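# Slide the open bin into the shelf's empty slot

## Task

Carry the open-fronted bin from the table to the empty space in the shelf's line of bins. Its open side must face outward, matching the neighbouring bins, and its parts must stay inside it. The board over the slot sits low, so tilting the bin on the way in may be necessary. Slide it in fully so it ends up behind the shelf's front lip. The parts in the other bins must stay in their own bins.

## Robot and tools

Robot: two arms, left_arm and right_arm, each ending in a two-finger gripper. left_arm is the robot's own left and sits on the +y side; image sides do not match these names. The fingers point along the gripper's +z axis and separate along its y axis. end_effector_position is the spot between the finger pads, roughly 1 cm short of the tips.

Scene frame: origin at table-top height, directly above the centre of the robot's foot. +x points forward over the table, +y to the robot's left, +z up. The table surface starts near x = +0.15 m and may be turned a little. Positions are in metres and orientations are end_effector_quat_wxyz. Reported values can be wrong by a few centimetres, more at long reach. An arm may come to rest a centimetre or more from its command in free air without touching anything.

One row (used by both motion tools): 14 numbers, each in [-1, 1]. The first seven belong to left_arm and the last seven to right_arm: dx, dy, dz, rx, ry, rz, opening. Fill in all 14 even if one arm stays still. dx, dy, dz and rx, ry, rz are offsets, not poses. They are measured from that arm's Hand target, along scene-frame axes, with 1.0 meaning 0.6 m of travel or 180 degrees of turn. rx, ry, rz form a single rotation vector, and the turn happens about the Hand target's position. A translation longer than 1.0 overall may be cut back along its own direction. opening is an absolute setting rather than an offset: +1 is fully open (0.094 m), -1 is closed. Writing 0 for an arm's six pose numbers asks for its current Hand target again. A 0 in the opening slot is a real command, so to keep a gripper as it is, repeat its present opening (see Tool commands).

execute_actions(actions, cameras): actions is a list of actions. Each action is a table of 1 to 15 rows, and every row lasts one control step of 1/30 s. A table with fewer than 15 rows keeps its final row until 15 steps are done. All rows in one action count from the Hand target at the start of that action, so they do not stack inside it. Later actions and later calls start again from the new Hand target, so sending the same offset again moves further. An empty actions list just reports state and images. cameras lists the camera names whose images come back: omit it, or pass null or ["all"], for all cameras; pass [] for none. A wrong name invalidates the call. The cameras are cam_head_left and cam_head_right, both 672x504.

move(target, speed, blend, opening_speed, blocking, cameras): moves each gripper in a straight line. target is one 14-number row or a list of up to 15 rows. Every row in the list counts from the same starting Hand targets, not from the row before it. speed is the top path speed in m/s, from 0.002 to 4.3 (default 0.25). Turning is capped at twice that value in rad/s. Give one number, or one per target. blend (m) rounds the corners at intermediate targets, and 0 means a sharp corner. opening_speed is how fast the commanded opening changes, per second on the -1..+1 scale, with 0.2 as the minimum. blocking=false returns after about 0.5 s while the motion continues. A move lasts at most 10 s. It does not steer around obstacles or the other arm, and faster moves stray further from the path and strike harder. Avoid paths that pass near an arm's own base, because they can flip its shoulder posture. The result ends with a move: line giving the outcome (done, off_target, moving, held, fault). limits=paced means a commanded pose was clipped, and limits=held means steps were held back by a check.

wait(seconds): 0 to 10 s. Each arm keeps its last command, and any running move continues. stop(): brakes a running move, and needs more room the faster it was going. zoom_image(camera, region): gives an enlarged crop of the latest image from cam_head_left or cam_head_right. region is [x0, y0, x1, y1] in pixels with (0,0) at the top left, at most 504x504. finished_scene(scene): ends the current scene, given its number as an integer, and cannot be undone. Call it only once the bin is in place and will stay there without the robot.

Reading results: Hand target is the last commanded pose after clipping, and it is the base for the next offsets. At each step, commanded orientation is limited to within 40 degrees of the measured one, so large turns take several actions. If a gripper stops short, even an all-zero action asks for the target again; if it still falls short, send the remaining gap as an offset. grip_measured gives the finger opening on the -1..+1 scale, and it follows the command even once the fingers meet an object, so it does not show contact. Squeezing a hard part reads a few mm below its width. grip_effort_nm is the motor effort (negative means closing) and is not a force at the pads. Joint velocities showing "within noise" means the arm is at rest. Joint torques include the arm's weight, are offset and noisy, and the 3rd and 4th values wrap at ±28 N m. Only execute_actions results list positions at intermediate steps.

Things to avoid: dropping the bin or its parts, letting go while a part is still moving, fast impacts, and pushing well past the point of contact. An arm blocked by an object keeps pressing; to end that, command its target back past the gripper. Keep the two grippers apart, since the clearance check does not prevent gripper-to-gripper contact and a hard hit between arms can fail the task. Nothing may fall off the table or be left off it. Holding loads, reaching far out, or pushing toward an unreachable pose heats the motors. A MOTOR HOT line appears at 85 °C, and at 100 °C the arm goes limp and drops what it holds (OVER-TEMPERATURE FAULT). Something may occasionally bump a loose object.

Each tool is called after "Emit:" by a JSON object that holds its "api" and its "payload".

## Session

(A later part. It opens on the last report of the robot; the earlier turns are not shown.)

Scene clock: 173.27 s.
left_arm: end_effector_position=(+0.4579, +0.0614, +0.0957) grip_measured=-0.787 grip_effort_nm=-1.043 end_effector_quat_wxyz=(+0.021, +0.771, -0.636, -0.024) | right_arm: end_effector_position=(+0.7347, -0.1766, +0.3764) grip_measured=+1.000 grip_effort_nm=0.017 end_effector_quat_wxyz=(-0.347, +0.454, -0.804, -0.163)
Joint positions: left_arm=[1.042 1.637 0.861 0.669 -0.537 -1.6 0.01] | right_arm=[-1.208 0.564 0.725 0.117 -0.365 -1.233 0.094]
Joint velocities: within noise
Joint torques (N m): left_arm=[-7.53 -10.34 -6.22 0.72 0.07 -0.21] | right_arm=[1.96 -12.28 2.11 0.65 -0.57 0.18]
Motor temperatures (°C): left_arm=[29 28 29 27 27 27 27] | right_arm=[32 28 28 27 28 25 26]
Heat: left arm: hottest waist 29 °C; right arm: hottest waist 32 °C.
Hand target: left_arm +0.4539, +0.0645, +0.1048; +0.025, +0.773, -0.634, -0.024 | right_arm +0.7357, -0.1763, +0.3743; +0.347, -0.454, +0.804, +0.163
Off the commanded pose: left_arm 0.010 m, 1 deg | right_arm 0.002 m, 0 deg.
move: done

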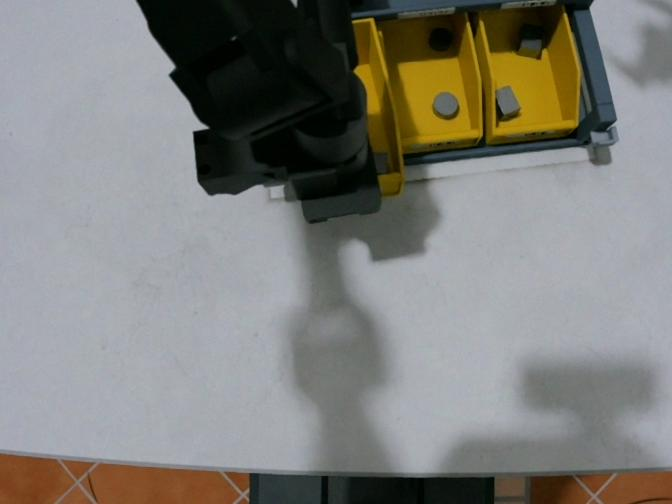

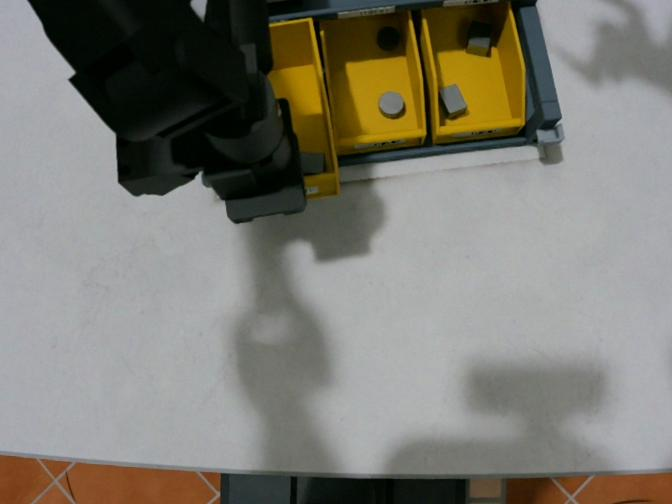

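Emit:
{"api": "move", "payload": {"target": [0, 0.0117, -0.035, 0, 0, 0, -0.97, 0,0,0,0,0,0,1], "speed": 0.05}}

Emit:
{"api": "zoom_image", "payload": {"camera": "cam_head_left", "region": [350, 0, 450, 100]}}

Emit:
{"api": "zoom_image", "payload": {"camera": "cam_head_right", "region": [280, 0, 380, 100]}}

Emit:
{"api": "zoom_image", "payload": {"camera": "cam_head_right", "region": [280, 110, 380, 210]}}

Scene clock: 177.87 s.
left_arm: end_effector_position=(+0.4547, +0.0728, +0.0834) grip_measured=-0.787 grip_effort_nm=-1.048 end_effector_quat_wxyz=(+0.023, +0.772, -0.635, -0.024) | right_arm: end_effector_position=(+0.7347, -0.1766, +0.3764) grip_measured=+1.000 grip_effort_nm=0.022 end_effector_quat_wxyz=(-0.347, +0.454, -0.804, -0.163)
Joint positions: left_arm=[1.078 1.648 0.876 0.664 -0.501 -1.6 0.01] | right_arm=[-1.208 0.564 0.725 0.117 -0.365 -1.233 0.094]
Joint velocities: within noise
Joint torques (N m): left_arm=[-7.47 -9.23 -4.26 0.5 0.07 -0.15] | right_arm=[1.85 -11.99 2.03 0.7 -0.55 0.17]
Motor temperatures (°C): left_arm=[29 28 29 27 27 27 27] | right_arm=[32 28 28 27 28 25 26]
Heat: left arm: hottest waist 29 °C; right arm: hottest waist 32 °C.
Hand target: left_arm +0.4540, +0.0715, +0.0839; +0.025, +0.773, -0.634, -0.024 | right_arm +0.7357, -0.1763, +0.3743; +0.347, -0.454, +0.804, +0.163
Off the commanded pose: left_arm 0.002 m, 0 deg | right_arm 0.002 m, 0 deg.
move: done

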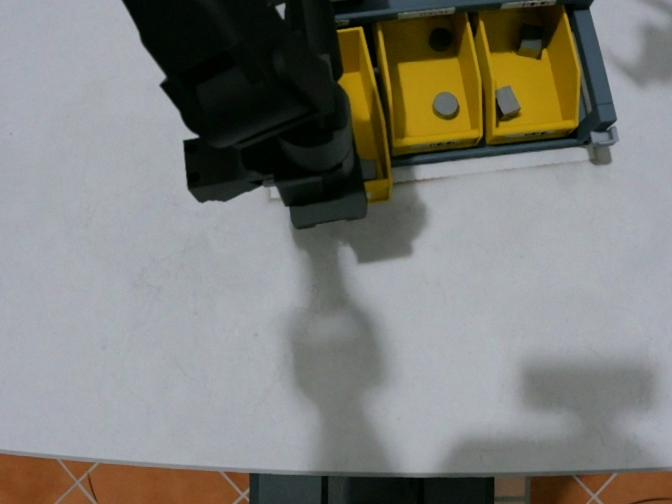

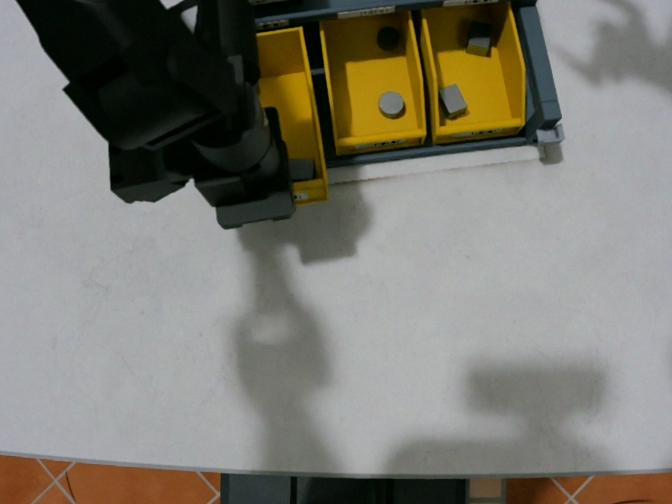

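Scaled by 5.040.

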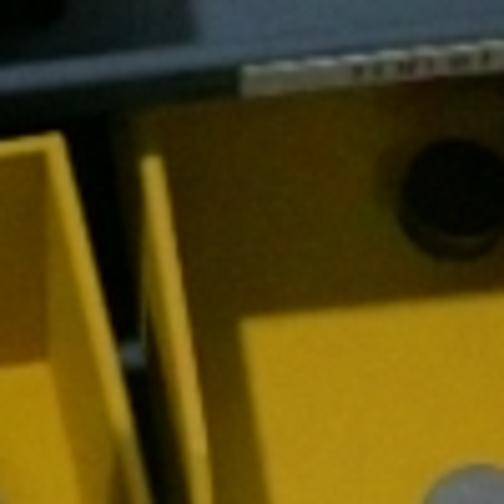

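Scaled by 5.040.

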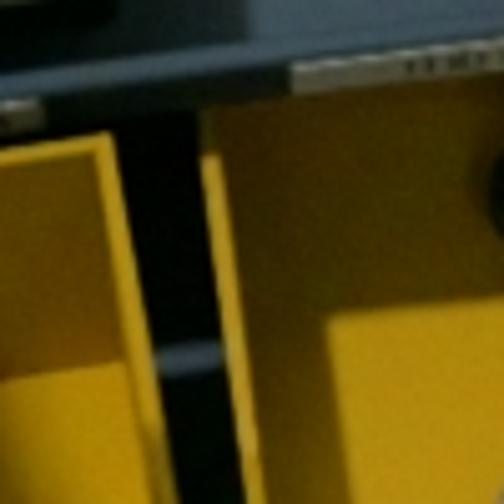

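Scaled by 5.040.

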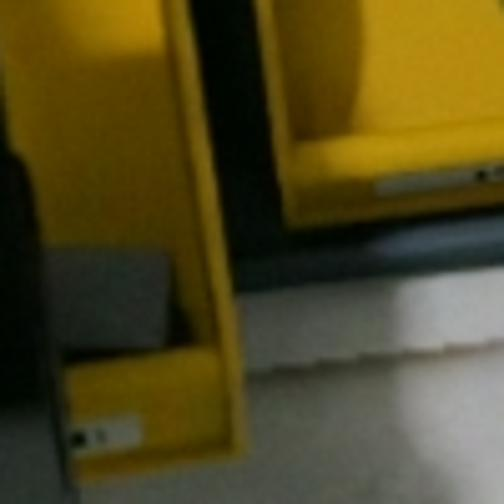

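Emit:
{"api": "move", "payload": {"target": [0, -0.014, -0.012, 0, 0, 0, -0.97, 0,0,0,0,0,0,1], "speed": 0.05}}

Emit:
{"api": "zoom_image", "payload": {"camera": "cam_head_left", "region": [350, 0, 450, 100]}}

Emit:
{"api": "zoom_image", "payload": {"camera": "cam_head_right", "region": [280, 0, 380, 100]}}

Emit:
{"api": "zoom_image", "payload": {"camera": "cam_head_right", "region": [280, 110, 380, 210]}}

Scene clock: 181.40 s.
left_arm: end_effector_position=(+0.4533, +0.0682, +0.0747) grip_measured=-0.787 grip_effort_nm=-1.043 end_effector_quat_wxyz=(+0.022, +0.772, -0.635, -0.026) | right_arm: end_effector_position=(+0.7347, -0.1766, +0.3764) grip_measured=+1.000 grip_effort_nm=0.022 end_effector_quat_wxyz=(-0.347, +0.454, -0.804, -0.163)
Joint positions: left_arm=[1.078 1.674 0.903 0.661 -0.504 -1.6 0.01] | right_arm=[-1.208 0.564 0.725 0.117 -0.365 -1.233 0.094]
Joint velocities: within noise
Joint torques (N m): left_arm=[-8.53 -9 -4.25 0.58 -0.12 -0.16] | right_arm=[1.55 -12.63 2.13 0.7 -0.55 0.17]
Motor temperatures (°C): left_arm=[29 28 29 27 27 27 27] | right_arm=[32 28 28 27 28 25 26]
Heat: left arm: hottest waist 29 °C; right arm: hottest waist 32 °C.
Hand target: left_arm +0.4539, +0.0631, +0.0767; +0.025, +0.773, -0.634, -0.024 | right_arm +0.7357, -0.1763, +0.3743; +0.347, -0.454, +0.804, +0.163
Off the commanded pose: left_arm 0.006 m, 0 deg | right_arm 0.002 m, 0 deg.
move: done

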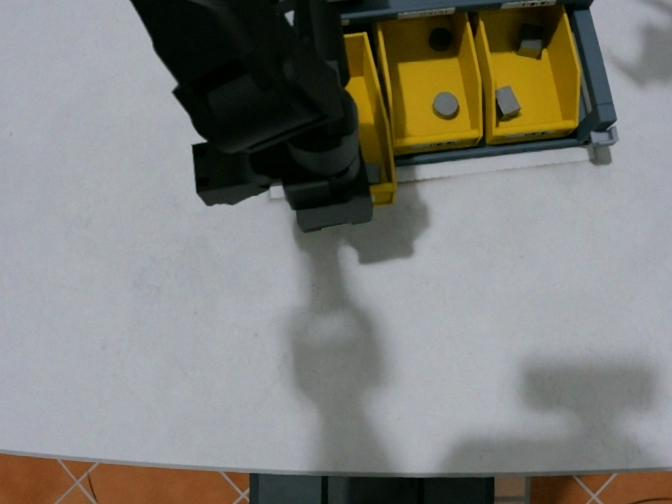

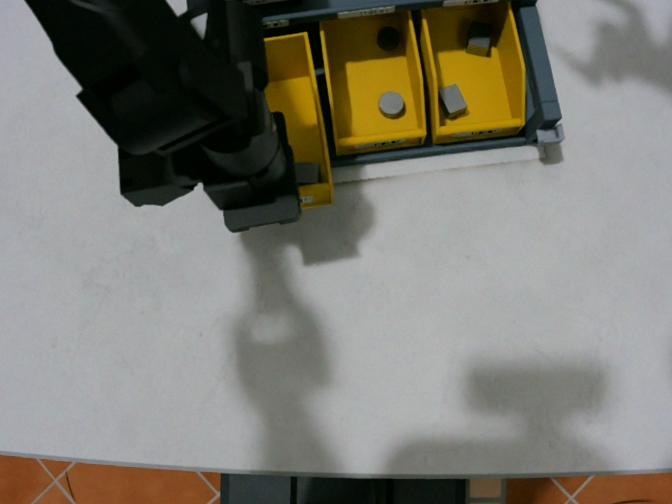

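Scaled by 5.040.

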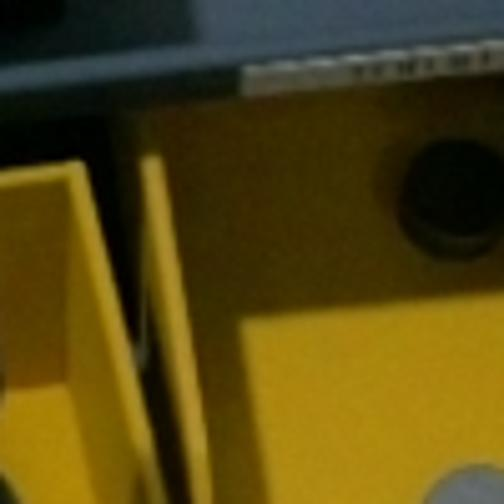

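Scaled by 5.040.

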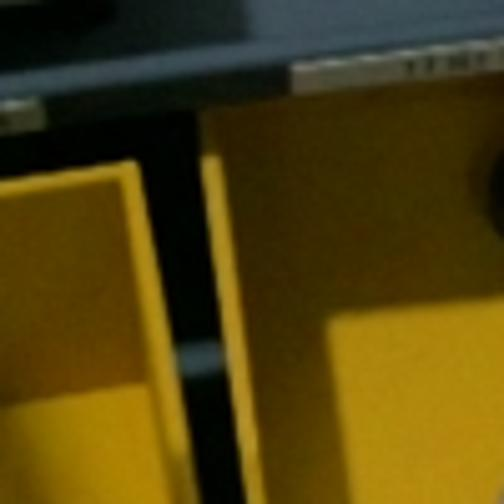

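Scaled by 5.040.

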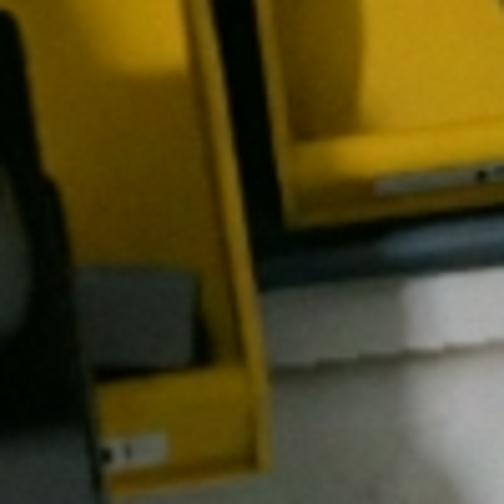

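Emit:
{"api": "move", "payload": {"target": [0, 0, -0.014, 0, 0, 0, -0.97, 0,0,0,0,0,0,1], "speed": 0.04}}

Emit:
{"api": "zoom_image", "payload": {"camera": "cam_head_left", "region": [330, 0, 430, 100]}}

Emit:
{"api": "zoom_image", "payload": {"camera": "cam_head_right", "region": [280, 0, 380, 100]}}

Emit:
{"api": "zoom_image", "payload": {"camera": "cam_head_right", "region": [280, 110, 380, 210]}}

Scene clock: 184.20 s.
left_arm: end_effector_position=(+0.4547, +0.0645, +0.0682) grip_measured=-0.787 grip_effort_nm=-1.043 end_effector_quat_wxyz=(+0.023, +0.772, -0.635, -0.025) | right_arm: end_effector_position=(+0.7347, -0.1766, +0.3764) grip_measured=+1.000 grip_effort_nm=0.022 end_effector_quat_wxyz=(-0.347, +0.454, -0.804, -0.163)
Joint positions: left_arm=[1.078 1.689 0.924 0.656 -0.501 -1.6 0.01] | right_arm=[-1.208 0.564 0.725 0.117 -0.365 -1.233 0.094]
Joint velocities: within noise
Joint torques (N m): left_arm=[-8.29 -9.58 -4.08 0.51 0.09 -0.14] | right_arm=[1.55 -11.81 2.17 0.69 -0.53 0.15]
Motor temperatures (°C): left_arm=[29 28 29 27 27 27 27] | right_arm=[32 28 28 27 28 25 26]
Heat: left arm: hottest waist 29 °C; right arm: hottest waist 32 °C.
Hand target: left_arm +0.4539, +0.0631, +0.0682; +0.025, +0.773, -0.634, -0.024 | right_arm +0.7357, -0.1763, +0.3743; +0.347, -0.454, +0.804, +0.163
Off the commanded pose: left_arm 0.002 m, 0 deg | right_arm 0.002 m, 0 deg.
move: done

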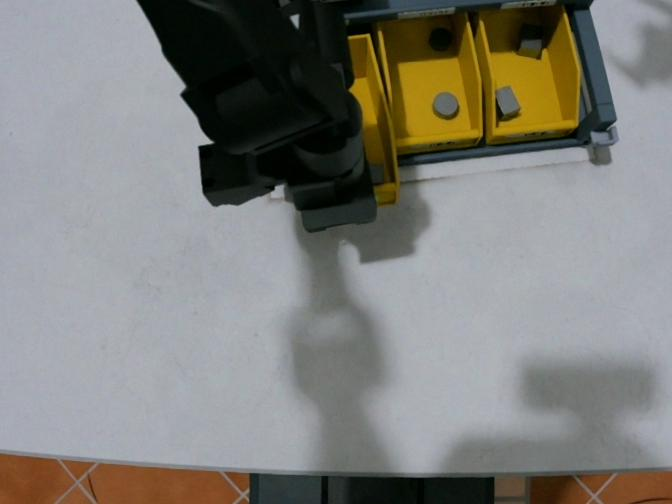

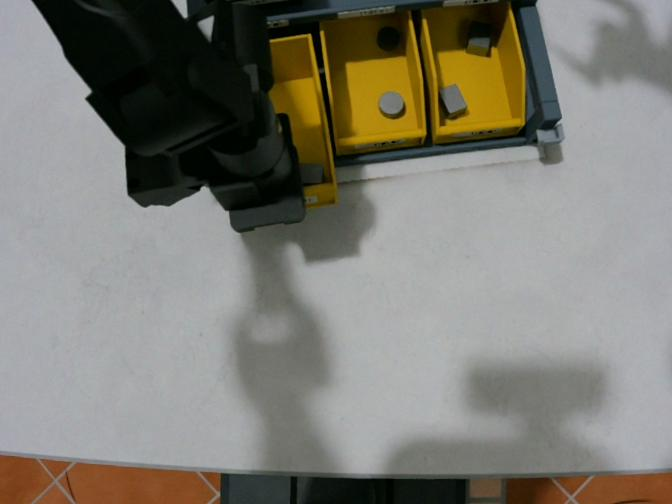

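Scaled by 5.040.

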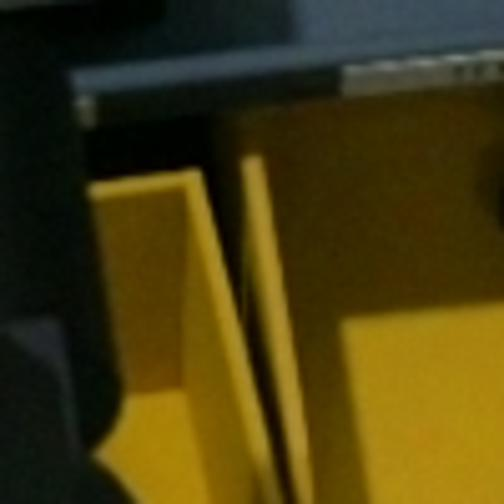

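Scaled by 5.040.

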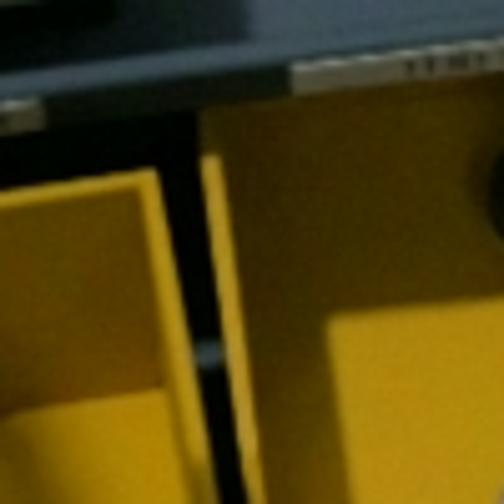

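Scaled by 5.040.

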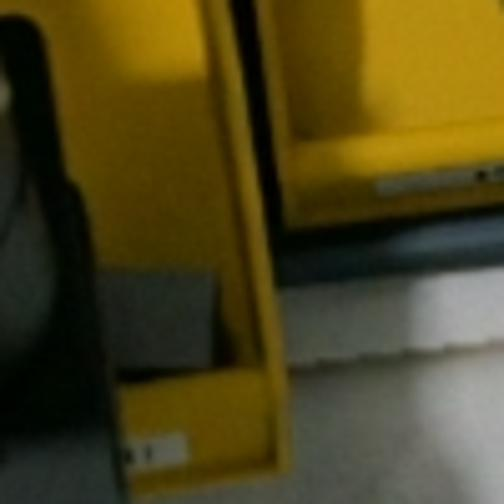

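Emit:
{"api": "move", "payload": {"target": [0.055, 0.0075, 0.0, 0, 0, 0, -0.97, 0,0,0,0,0,0,1], "speed": 0.05}}

Emit:
{"api": "zoom_image", "payload": {"camera": "cam_head_left", "region": [330, 0, 430, 100]}}

Emit:
{"api": "zoom_image", "payload": {"camera": "cam_head_right", "region": [280, 0, 380, 100]}}

Emit:
{"api": "zoom_image", "payload": {"camera": "cam_head_right", "region": [280, 110, 380, 210]}}

Scene clock: 191.17 s.
left_arm: end_effector_position=(+0.4788, +0.0676, +0.0649) grip_measured=-0.787 grip_effort_nm=-1.048 end_effector_quat_wxyz=(+0.027, +0.770, -0.637, -0.029) | right_arm: end_effector_position=(+0.7347, -0.1766, +0.3764) grip_measured=+1.000 grip_effort_nm=0.027 end_effector_quat_wxyz=(-0.347, +0.454, -0.804, -0.163)
Joint positions: left_arm=[1.078 1.647 0.963 0.562 -0.501 -1.6 0.01] | right_arm=[-1.208 0.564 0.725 0.117 -0.365 -1.233 0.094]
Joint velocities: within noise
Joint torques (N m): left_arm=[-8 -11.05 -3.93 0.66 -0.04 -0.18] | right_arm=[1.44 -12.16 2.13 0.62 -0.56 0.13]
Motor temperatures (°C): left_arm=[29 28 29 27 27 27 27] | right_arm=[32 28 28 27 28 25 26]
Heat: left arm: hottest waist 29 °C; right arm: hottest waist 32 °C.
Hand target: left_arm +0.4870, +0.0675, +0.0682; +0.025, +0.773, -0.634, -0.024 | right_arm +0.7357, -0.1763, +0.3743; +0.347, -0.454, +0.804, +0.163
Off the commanded pose: left_arm 0.009 m, 1 deg | right_arm 0.002 m, 0 deg.
move: done

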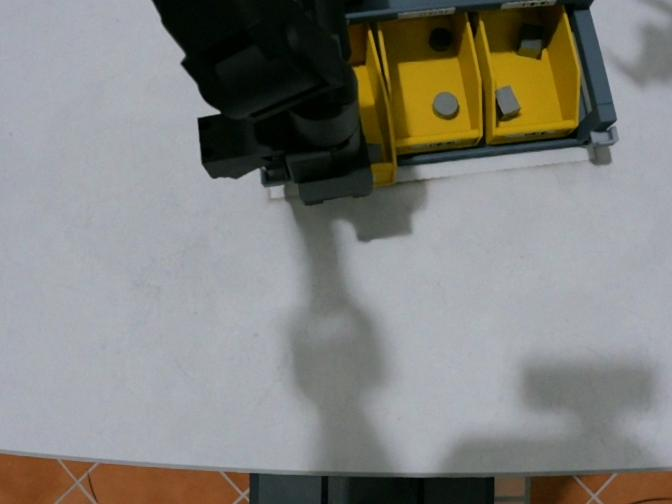

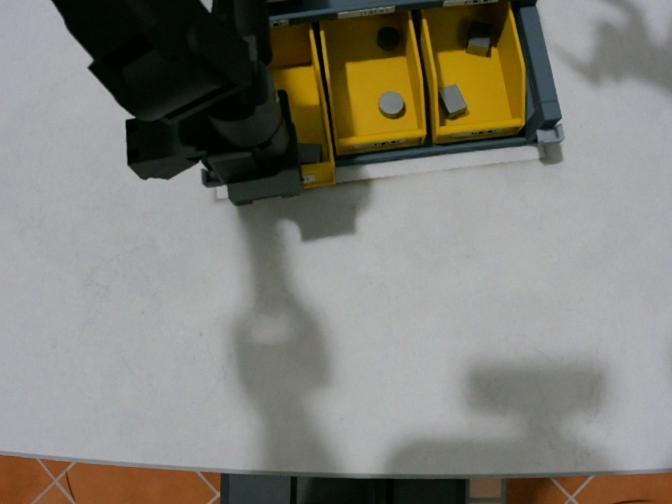

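Scaled by 5.040.

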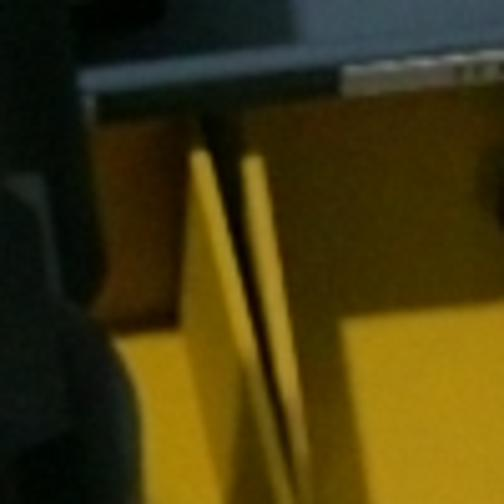

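Scaled by 5.040.

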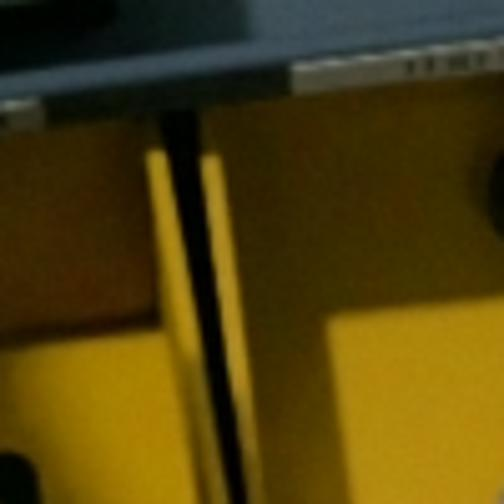

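Scaled by 5.040.

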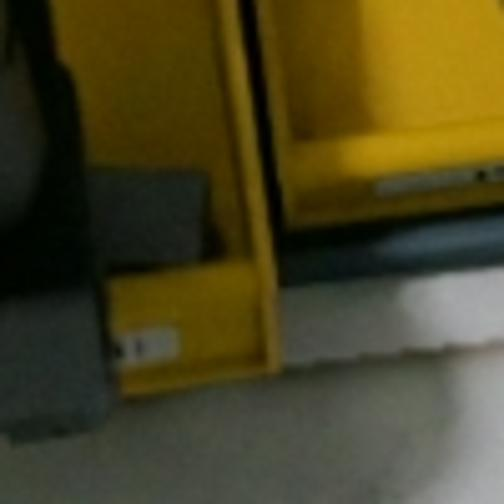

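Emit:
{"api": "move", "payload": {"target": [0.055, 0.0078, 0.003, 0, 0, 0, -0.97, 0,0,0,0,0,0,1], "speed": 0.05}}

Emit:
{"api": "zoom_image", "payload": {"camera": "cam_head_left", "region": [330, 0, 430, 100]}}

Emit:
{"api": "zoom_image", "payload": {"camera": "cam_head_right", "region": [240, 80, 380, 220]}}

Emit:
{"api": "zoom_image", "payload": {"camera": "cam_head_left", "region": [300, 80, 440, 220]}}

Scene clock: 193.83 s.
left_arm: end_effector_position=(+0.5087, +0.0743, +0.0649) grip_measured=-0.787 grip_effort_nm=-1.048 end_effector_quat_wxyz=(+0.028, +0.769, -0.638, -0.031) | right_arm: end_effector_position=(+0.7347, -0.1766, +0.3764) grip_measured=+1.000 grip_effort_nm=0.022 end_effector_quat_wxyz=(-0.347, +0.454, -0.804, -0.163)
Joint positions: left_arm=[1.078 1.596 1.001 0.468 -0.504 -1.6 0.01] | right_arm=[-1.208 0.564 0.725 0.117 -0.365 -1.233 0.094]
Joint velocities: within noise
Joint torques (N m): left_arm=[-8.18 -12.1 -3.59 0.61 -0.11 -0.14] | right_arm=[1.73 -12.4 2.09 0.58 -0.54 0.16]
Motor temperatures (°C): left_arm=[29 28 28 27 27 27 27] | right_arm=[32 28 28 27 28 25 26]
Heat: left arm: hottest waist 29 °C; right arm: hottest waist 32 °C.
Hand target: left_arm +0.5199, +0.0722, +0.0700; +0.026, +0.773, -0.634, -0.024 | right_arm +0.7357, -0.1763, +0.3743; +0.347, -0.454, +0.804, +0.163
Off the commanded pose: left_arm 0.013 m, 1 deg | right_arm 0.002 m, 0 deg.
move: off_target (left_arm)

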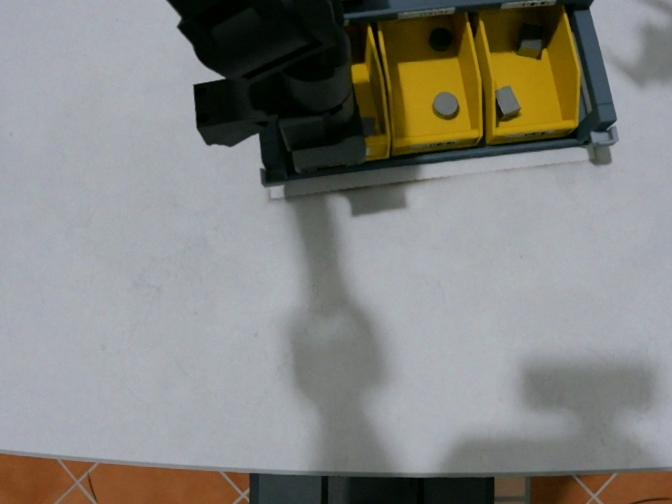

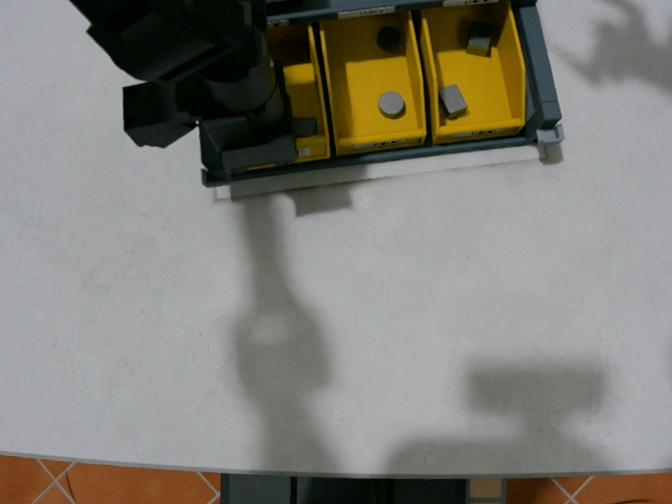

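Scaled by 5.040.

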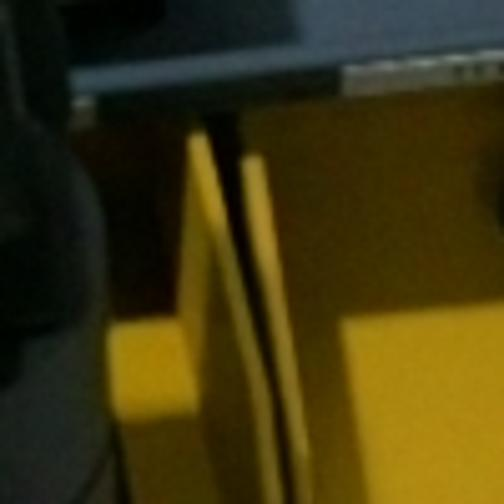

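Scaled by 3.600.

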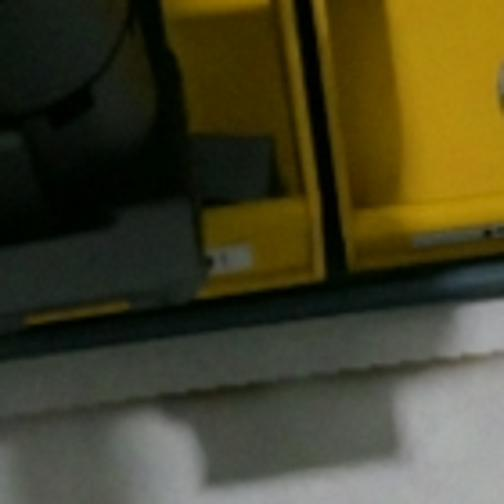

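Scaled by 3.600.

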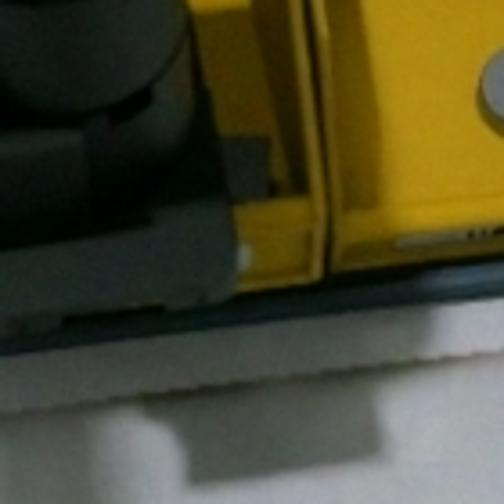

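Emit:
{"api": "move", "payload": {"target": [0.028, 0.004, 0.0, 0, 0, 0, -0.97, 0,0,0,0,0,0,1], "speed": 0.04}}

Emit:
{"api": "zoom_image", "payload": {"camera": "cam_head_right", "region": [240, 80, 380, 220]}}

Emit:
{"api": "zoom_image", "payload": {"camera": "cam_head_left", "region": [300, 80, 440, 220]}}

Scene clock: 196.47 s.
left_arm: end_effector_position=(+0.5202, +0.0763, +0.0641) grip_measured=-0.787 grip_effort_nm=-1.048 end_effector_quat_wxyz=(+0.031, +0.767, -0.640, -0.034) | right_arm: end_effector_position=(+0.7347, -0.1766, +0.3764) grip_measured=+1.000 grip_effort_nm=0.022 end_effector_quat_wxyz=(-0.347, +0.454, -0.804, -0.163)
Joint positions: left_arm=[1.078 1.579 1.022 0.421 -0.505 -1.6 0.01] | right_arm=[-1.208 0.564 0.725 0.117 -0.365 -1.233 0.094]
Joint velocities: within noise
Joint torques (N m): left_arm=[-8.76 -13.57 -2.84 0.47 -0.13 -0.18] | right_arm=[1.55 -12.16 1.99 0.57 -0.55 0.16]
Motor temperatures (°C): left_arm=[29 28 28 27 27 27 27] | right_arm=[32 28 28 27 28 25 26]
Heat: left arm: hottest waist 29 °C; right arm: hottest waist 32 °C.
Hand target: left_arm +0.5367, +0.0746, +0.0700; +0.026, +0.773, -0.634, -0.024 | right_arm +0.7357, -0.1763, +0.3743; +0.347, -0.454, +0.804, +0.163
Off the commanded pose: left_arm 0.018 m, 2 deg | right_arm 0.002 m, 0 deg.
move: off_target (left_arm)

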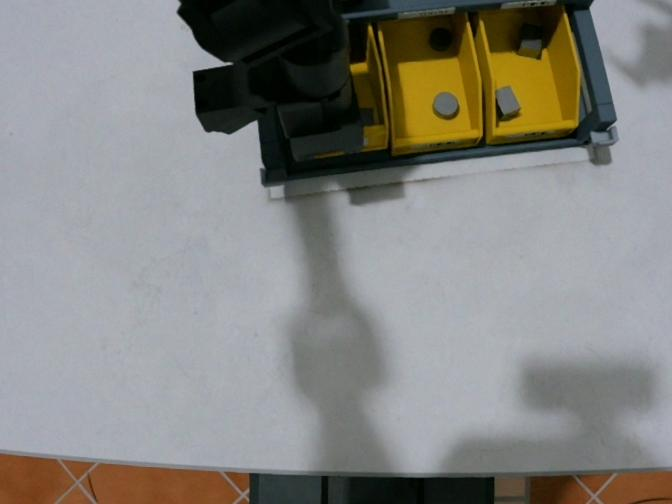

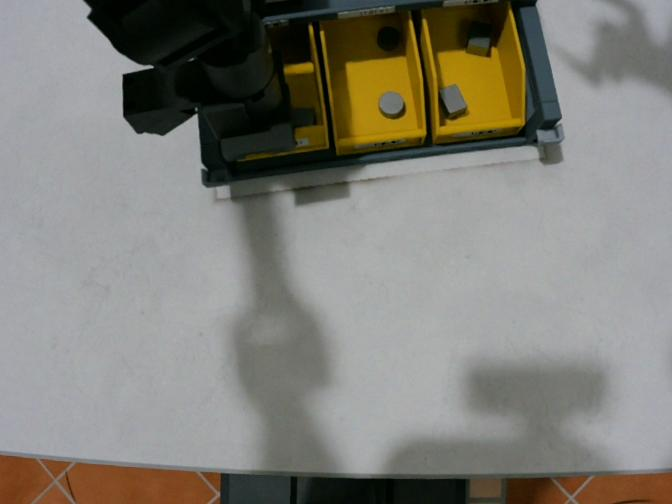

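Scaled by 3.600.

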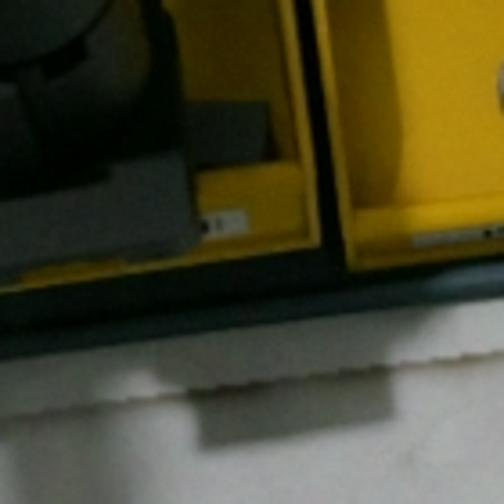

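Scaled by 3.600.

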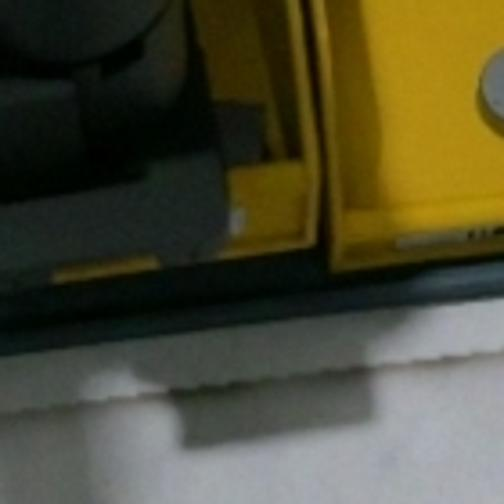

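Emit:
{"api": "move", "payload": {"target": [-0.028, 0.0, -0.057, 0.007, -0.0495, 0, -0.97, 0,0,0,0,0,0,1], "speed": 0.04}}

Emit:
{"api": "zoom_image", "payload": {"camera": "cam_head_right", "region": [240, 80, 380, 220]}}

Emit:
{"api": "zoom_image", "payload": {"camera": "cam_head_left", "region": [300, 80, 440, 220]}}

Scene clock: 203.70 s.
left_arm: end_effector_position=(+0.5165, +0.0731, +0.0368) grip_measured=-0.787 grip_effort_nm=-1.048 end_effector_quat_wxyz=(+0.027, -0.776, +0.630, -0.025) | right_arm: end_effector_position=(+0.7347, -0.1766, +0.3764) grip_measured=+1.000 grip_effort_nm=0.022 end_effector_quat_wxyz=(-0.347, +0.454, -0.804, -0.163)
Joint positions: left_arm=[1.104 1.705 1.035 0.72 -0.461 -1.539 0.01] | right_arm=[-1.208 0.564 0.725 0.117 -0.365 -1.233 0.094]
Joint velocities: within noise
Joint torques (N m): left_arm=[-7.3 -10.29 -3.44 1.31 0.1 0.06] | right_arm=[2.14 -12.04 2.03 0.73 -0.53 0.19]
Motor temperatures (°C): left_arm=[29 28 28 27 27 27 27] | right_arm=[32 28 28 27 28 25 26]
Heat: left arm: hottest waist 29 °C; right arm: hottest waist 32 °C.
Hand target: left_arm +0.5200, +0.0749, +0.0358; -0.033, +0.772, -0.634, +0.029 | right_arm +0.7357, -0.1763, +0.3743; +0.347, -0.454, +0.804, +0.163
Off the commanded pose: left_arm 0.004 m, 1 deg | right_arm 0.002 m, 0 deg.
move: done

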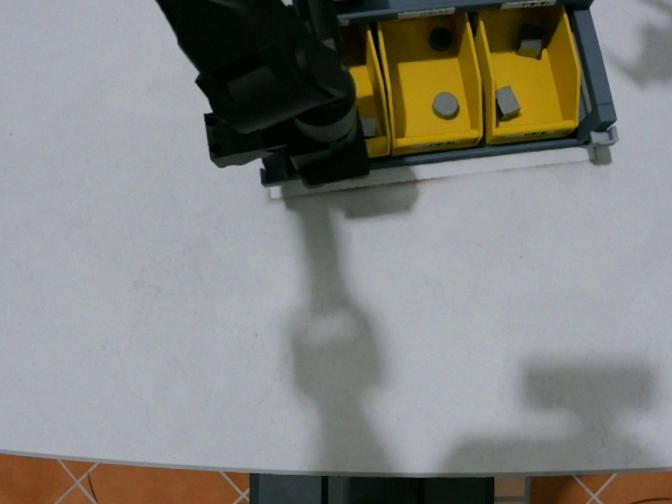

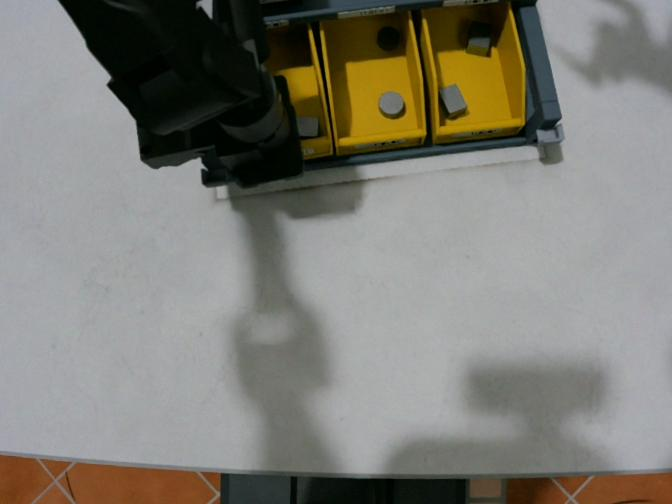

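Scaled by 3.600.

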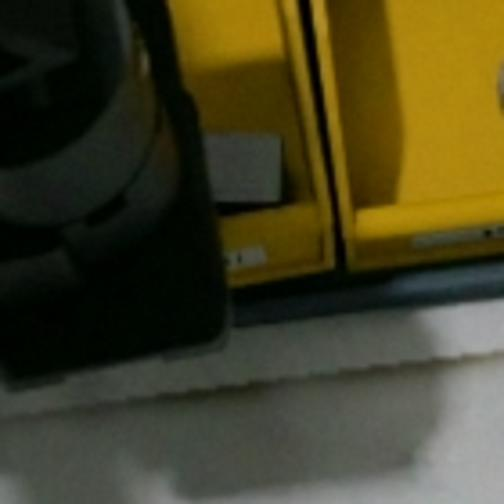

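Scaled by 3.600.

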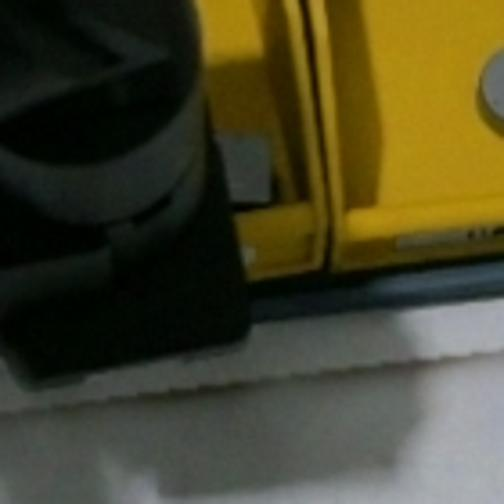

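Emit:
{"api": "move", "payload": {"target": [0.005, 0.004, -0.013, 0.002, -0.014, 0, -0.97, 0,0,0,0,0,0,1], "speed": 0.03}}

Emit:
{"api": "zoom_image", "payload": {"camera": "cam_head_right", "region": [240, 80, 380, 220]}}

Emit:
{"api": "zoom_image", "payload": {"camera": "cam_head_left", "region": [300, 80, 440, 220]}}

Scene clock: 206.80 s.
left_arm: end_effector_position=(+0.5167, +0.0740, +0.0293) grip_measured=-0.787 grip_effort_nm=-1.048 end_effector_quat_wxyz=(+0.041, -0.773, +0.631, -0.039) | right_arm: end_effector_position=(+0.7347, -0.1766, +0.3764) grip_measured=+1.000 grip_effort_nm=0.017 end_effector_quat_wxyz=(-0.347, +0.454, -0.804, -0.163)
Joint positions: left_arm=[1.114 1.735 1.046 0.781 -0.445 -1.516 0.01] | right_arm=[-1.208 0.564 0.725 0.117 -0.365 -1.233 0.094]
Joint velocities: within noise
Joint torques (N m): left_arm=[-7.24 -9.82 -3.41 1.4 0.11 0.05] | right_arm=[2.14 -12.22 2.03 0.59 -0.55 0.14]
Motor temperatures (°C): left_arm=[29 28 28 27 27 27 27] | right_arm=[32 28 28 27 28 25 26]
Heat: left arm: hottest waist 29 °C; right arm: hottest waist 32 °C.
Hand target: left_arm +0.5229, +0.0771, +0.0280; -0.049, +0.771, -0.633, +0.044 | right_arm +0.7357, -0.1763, +0.3743; +0.347, -0.454, +0.804, +0.163
Off the commanded pose: left_arm 0.007 m, 1 deg | right_arm 0.002 m, 0 deg.
move: done

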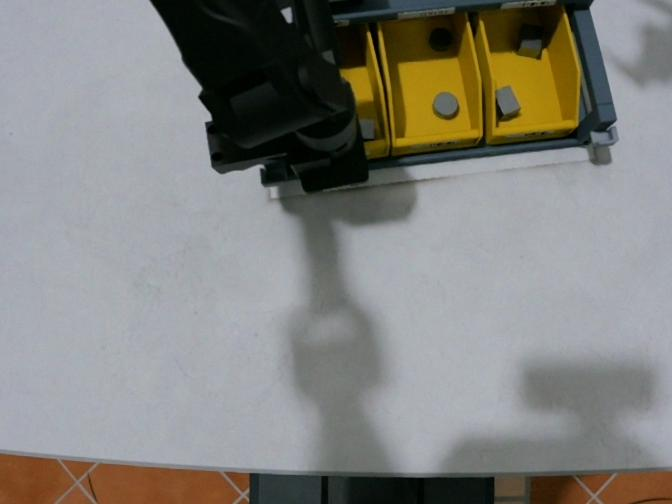

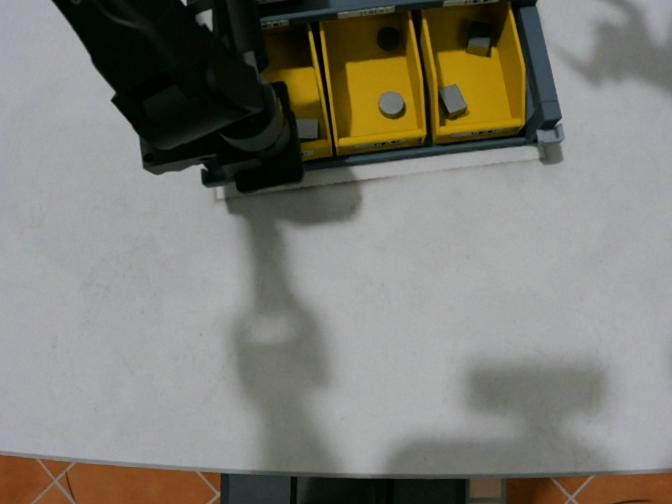

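Scaled by 3.600.

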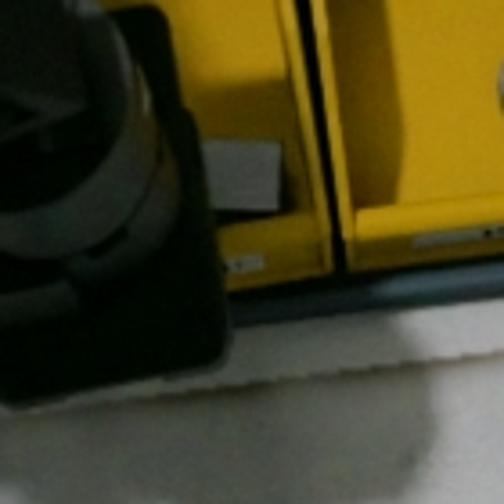

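Scaled by 3.600.

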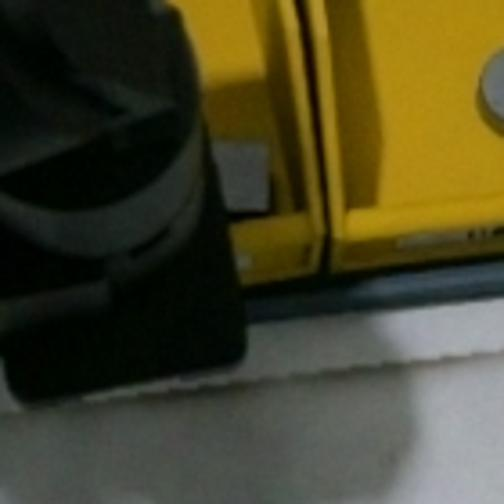

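Emit:
{"api": "move", "payload": {"target": [0, 0, 0, 0, 0, 0, -0.68, 0,0,0,0,0,0,1], "speed": 0.03, "opening_speed": 0.3}}

Emit:
{"api": "zoom_image", "payload": {"camera": "cam_head_right", "region": [240, 80, 380, 220]}}

Scene clock: 209.57 s.
left_arm: end_effector_position=(+0.5181, +0.0746, +0.0293) grip_measured=-0.682 grip_effort_nm=0.095 end_effector_quat_wxyz=(+0.043, -0.774, +0.631, -0.040) | right_arm: end_effector_position=(+0.7347, -0.1766, +0.3764) grip_measured=+1.000 grip_effort_nm=0.022 end_effector_quat_wxyz=(-0.347, +0.454, -0.804, -0.163)
Joint positions: left_arm=[1.114 1.735 1.046 0.787 -0.445 -1.515 0.015] | right_arm=[-1.208 0.564 0.725 0.117 -0.365 -1.233 0.094]
Joint velocities: within noise
Joint torques (N m): left_arm=[-7.12 -9.99 -3.29 1.25 0.1 0.11] | right_arm=[1.61 -12.28 2.17 0.73 -0.55 0.15]
Motor temperatures (°C): left_arm=[29 28 28 27 27 27 27] | right_arm=[32 28 28 27 28 25 26]
Heat: left arm: hottest waist 29 °C; right arm: hottest waist 32 °C.
Hand target: left_arm +0.5229, +0.0772, +0.0279; -0.049, +0.772, -0.633, +0.044 | right_arm +0.7357, -0.1763, +0.3743; +0.347, -0.454, +0.804, +0.163
Off the commanded pose: left_arm 0.006 m, 1 deg | right_arm 0.002 m, 0 deg.
move: done

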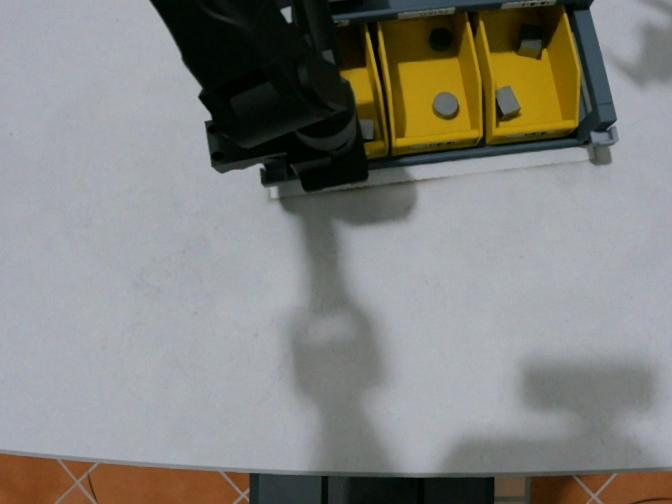

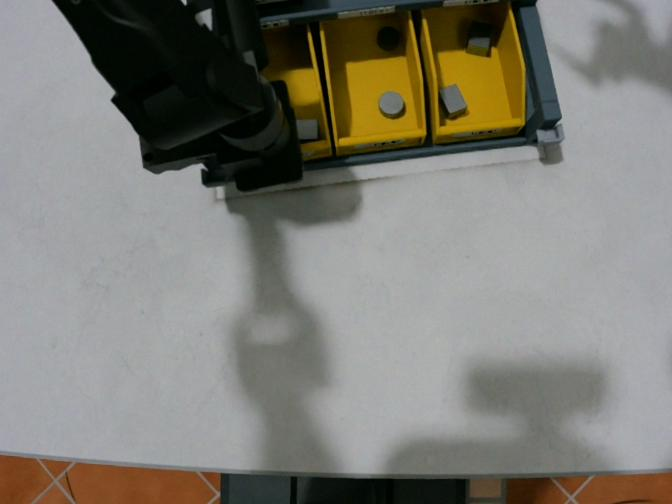

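Scaled by 3.600.

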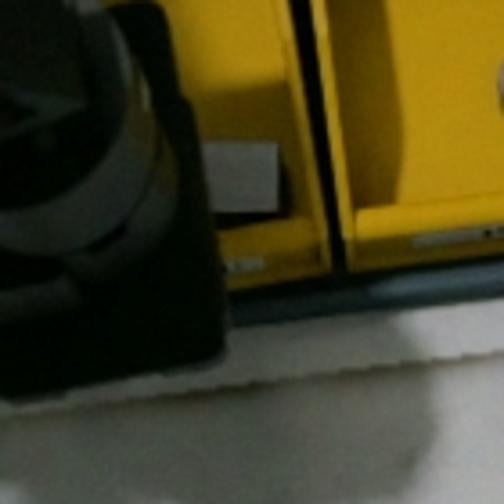

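Emit:
{"api": "move", "payload": {"target": [-0.006, 0, 0.05, 0, 0, 0, -0.6, 0,0,0,0,0,0,1], "speed": 0.04}}

Emit:
{"api": "zoom_image", "payload": {"camera": "cam_head_right", "region": [240, 80, 380, 220]}}

Scene clock: 211.80 s.
left_arm: end_effector_position=(+0.5171, +0.0843, +0.0440) grip_measured=-0.602 grip_effort_nm=0.081 end_effector_quat_wxyz=(+0.052, -0.775, +0.629, -0.037) | right_arm: end_effector_position=(+0.7347, -0.1766, +0.3764) grip_measured=+1.000 grip_effort_nm=0.022 end_effector_quat_wxyz=(-0.347, +0.454, -0.804, -0.163)
Joint positions: left_arm=[1.114 1.703 0.997 0.815 -0.462 -1.513 0.019] | right_arm=[-1.208 0.564 0.725 0.117 -0.365 -1.233 0.094]
Joint velocities: within noise
Joint torques (N m): left_arm=[-9.23 -11.81 -5.9 1.52 -0.14 0.07] | right_arm=[1.9 -12.4 2.03 0.61 -0.55 0.17]
Motor temperatures (°C): left_arm=[29 28 28 27 27 27 27] | right_arm=[32 28 28 27 28 25 26]
Heat: left arm: hottest waist 29 °C; right arm: hottest waist 32 °C.
Hand target: left_arm +0.5193, +0.0772, +0.0579; -0.049, +0.771, -0.633, +0.044 | right_arm +0.7357, -0.1763, +0.3743; +0.347, -0.454, +0.804, +0.163
Off the commanded pose: left_arm 0.016 m, 1 deg | right_arm 0.002 m, 0 deg.
move: off_target (left_arm)

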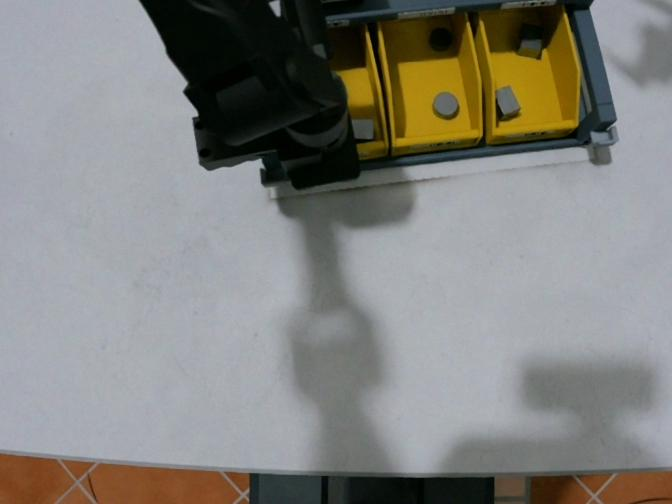

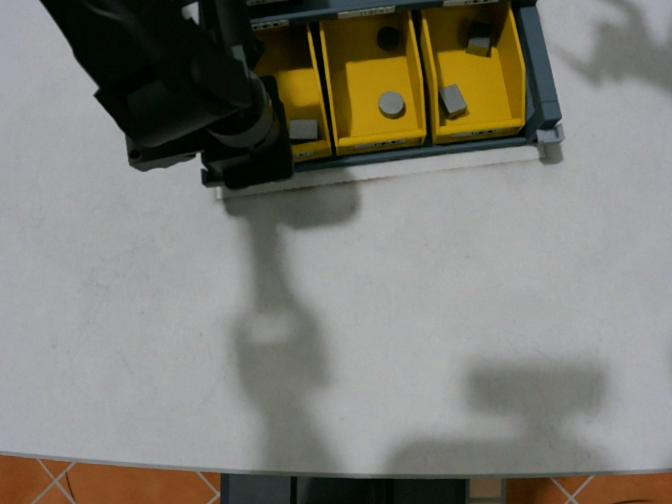

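Scaled by 3.600.

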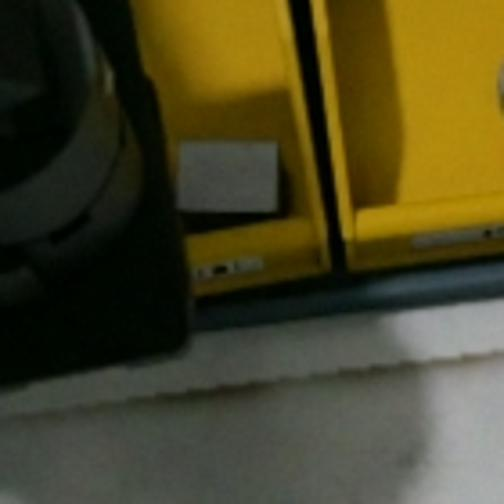

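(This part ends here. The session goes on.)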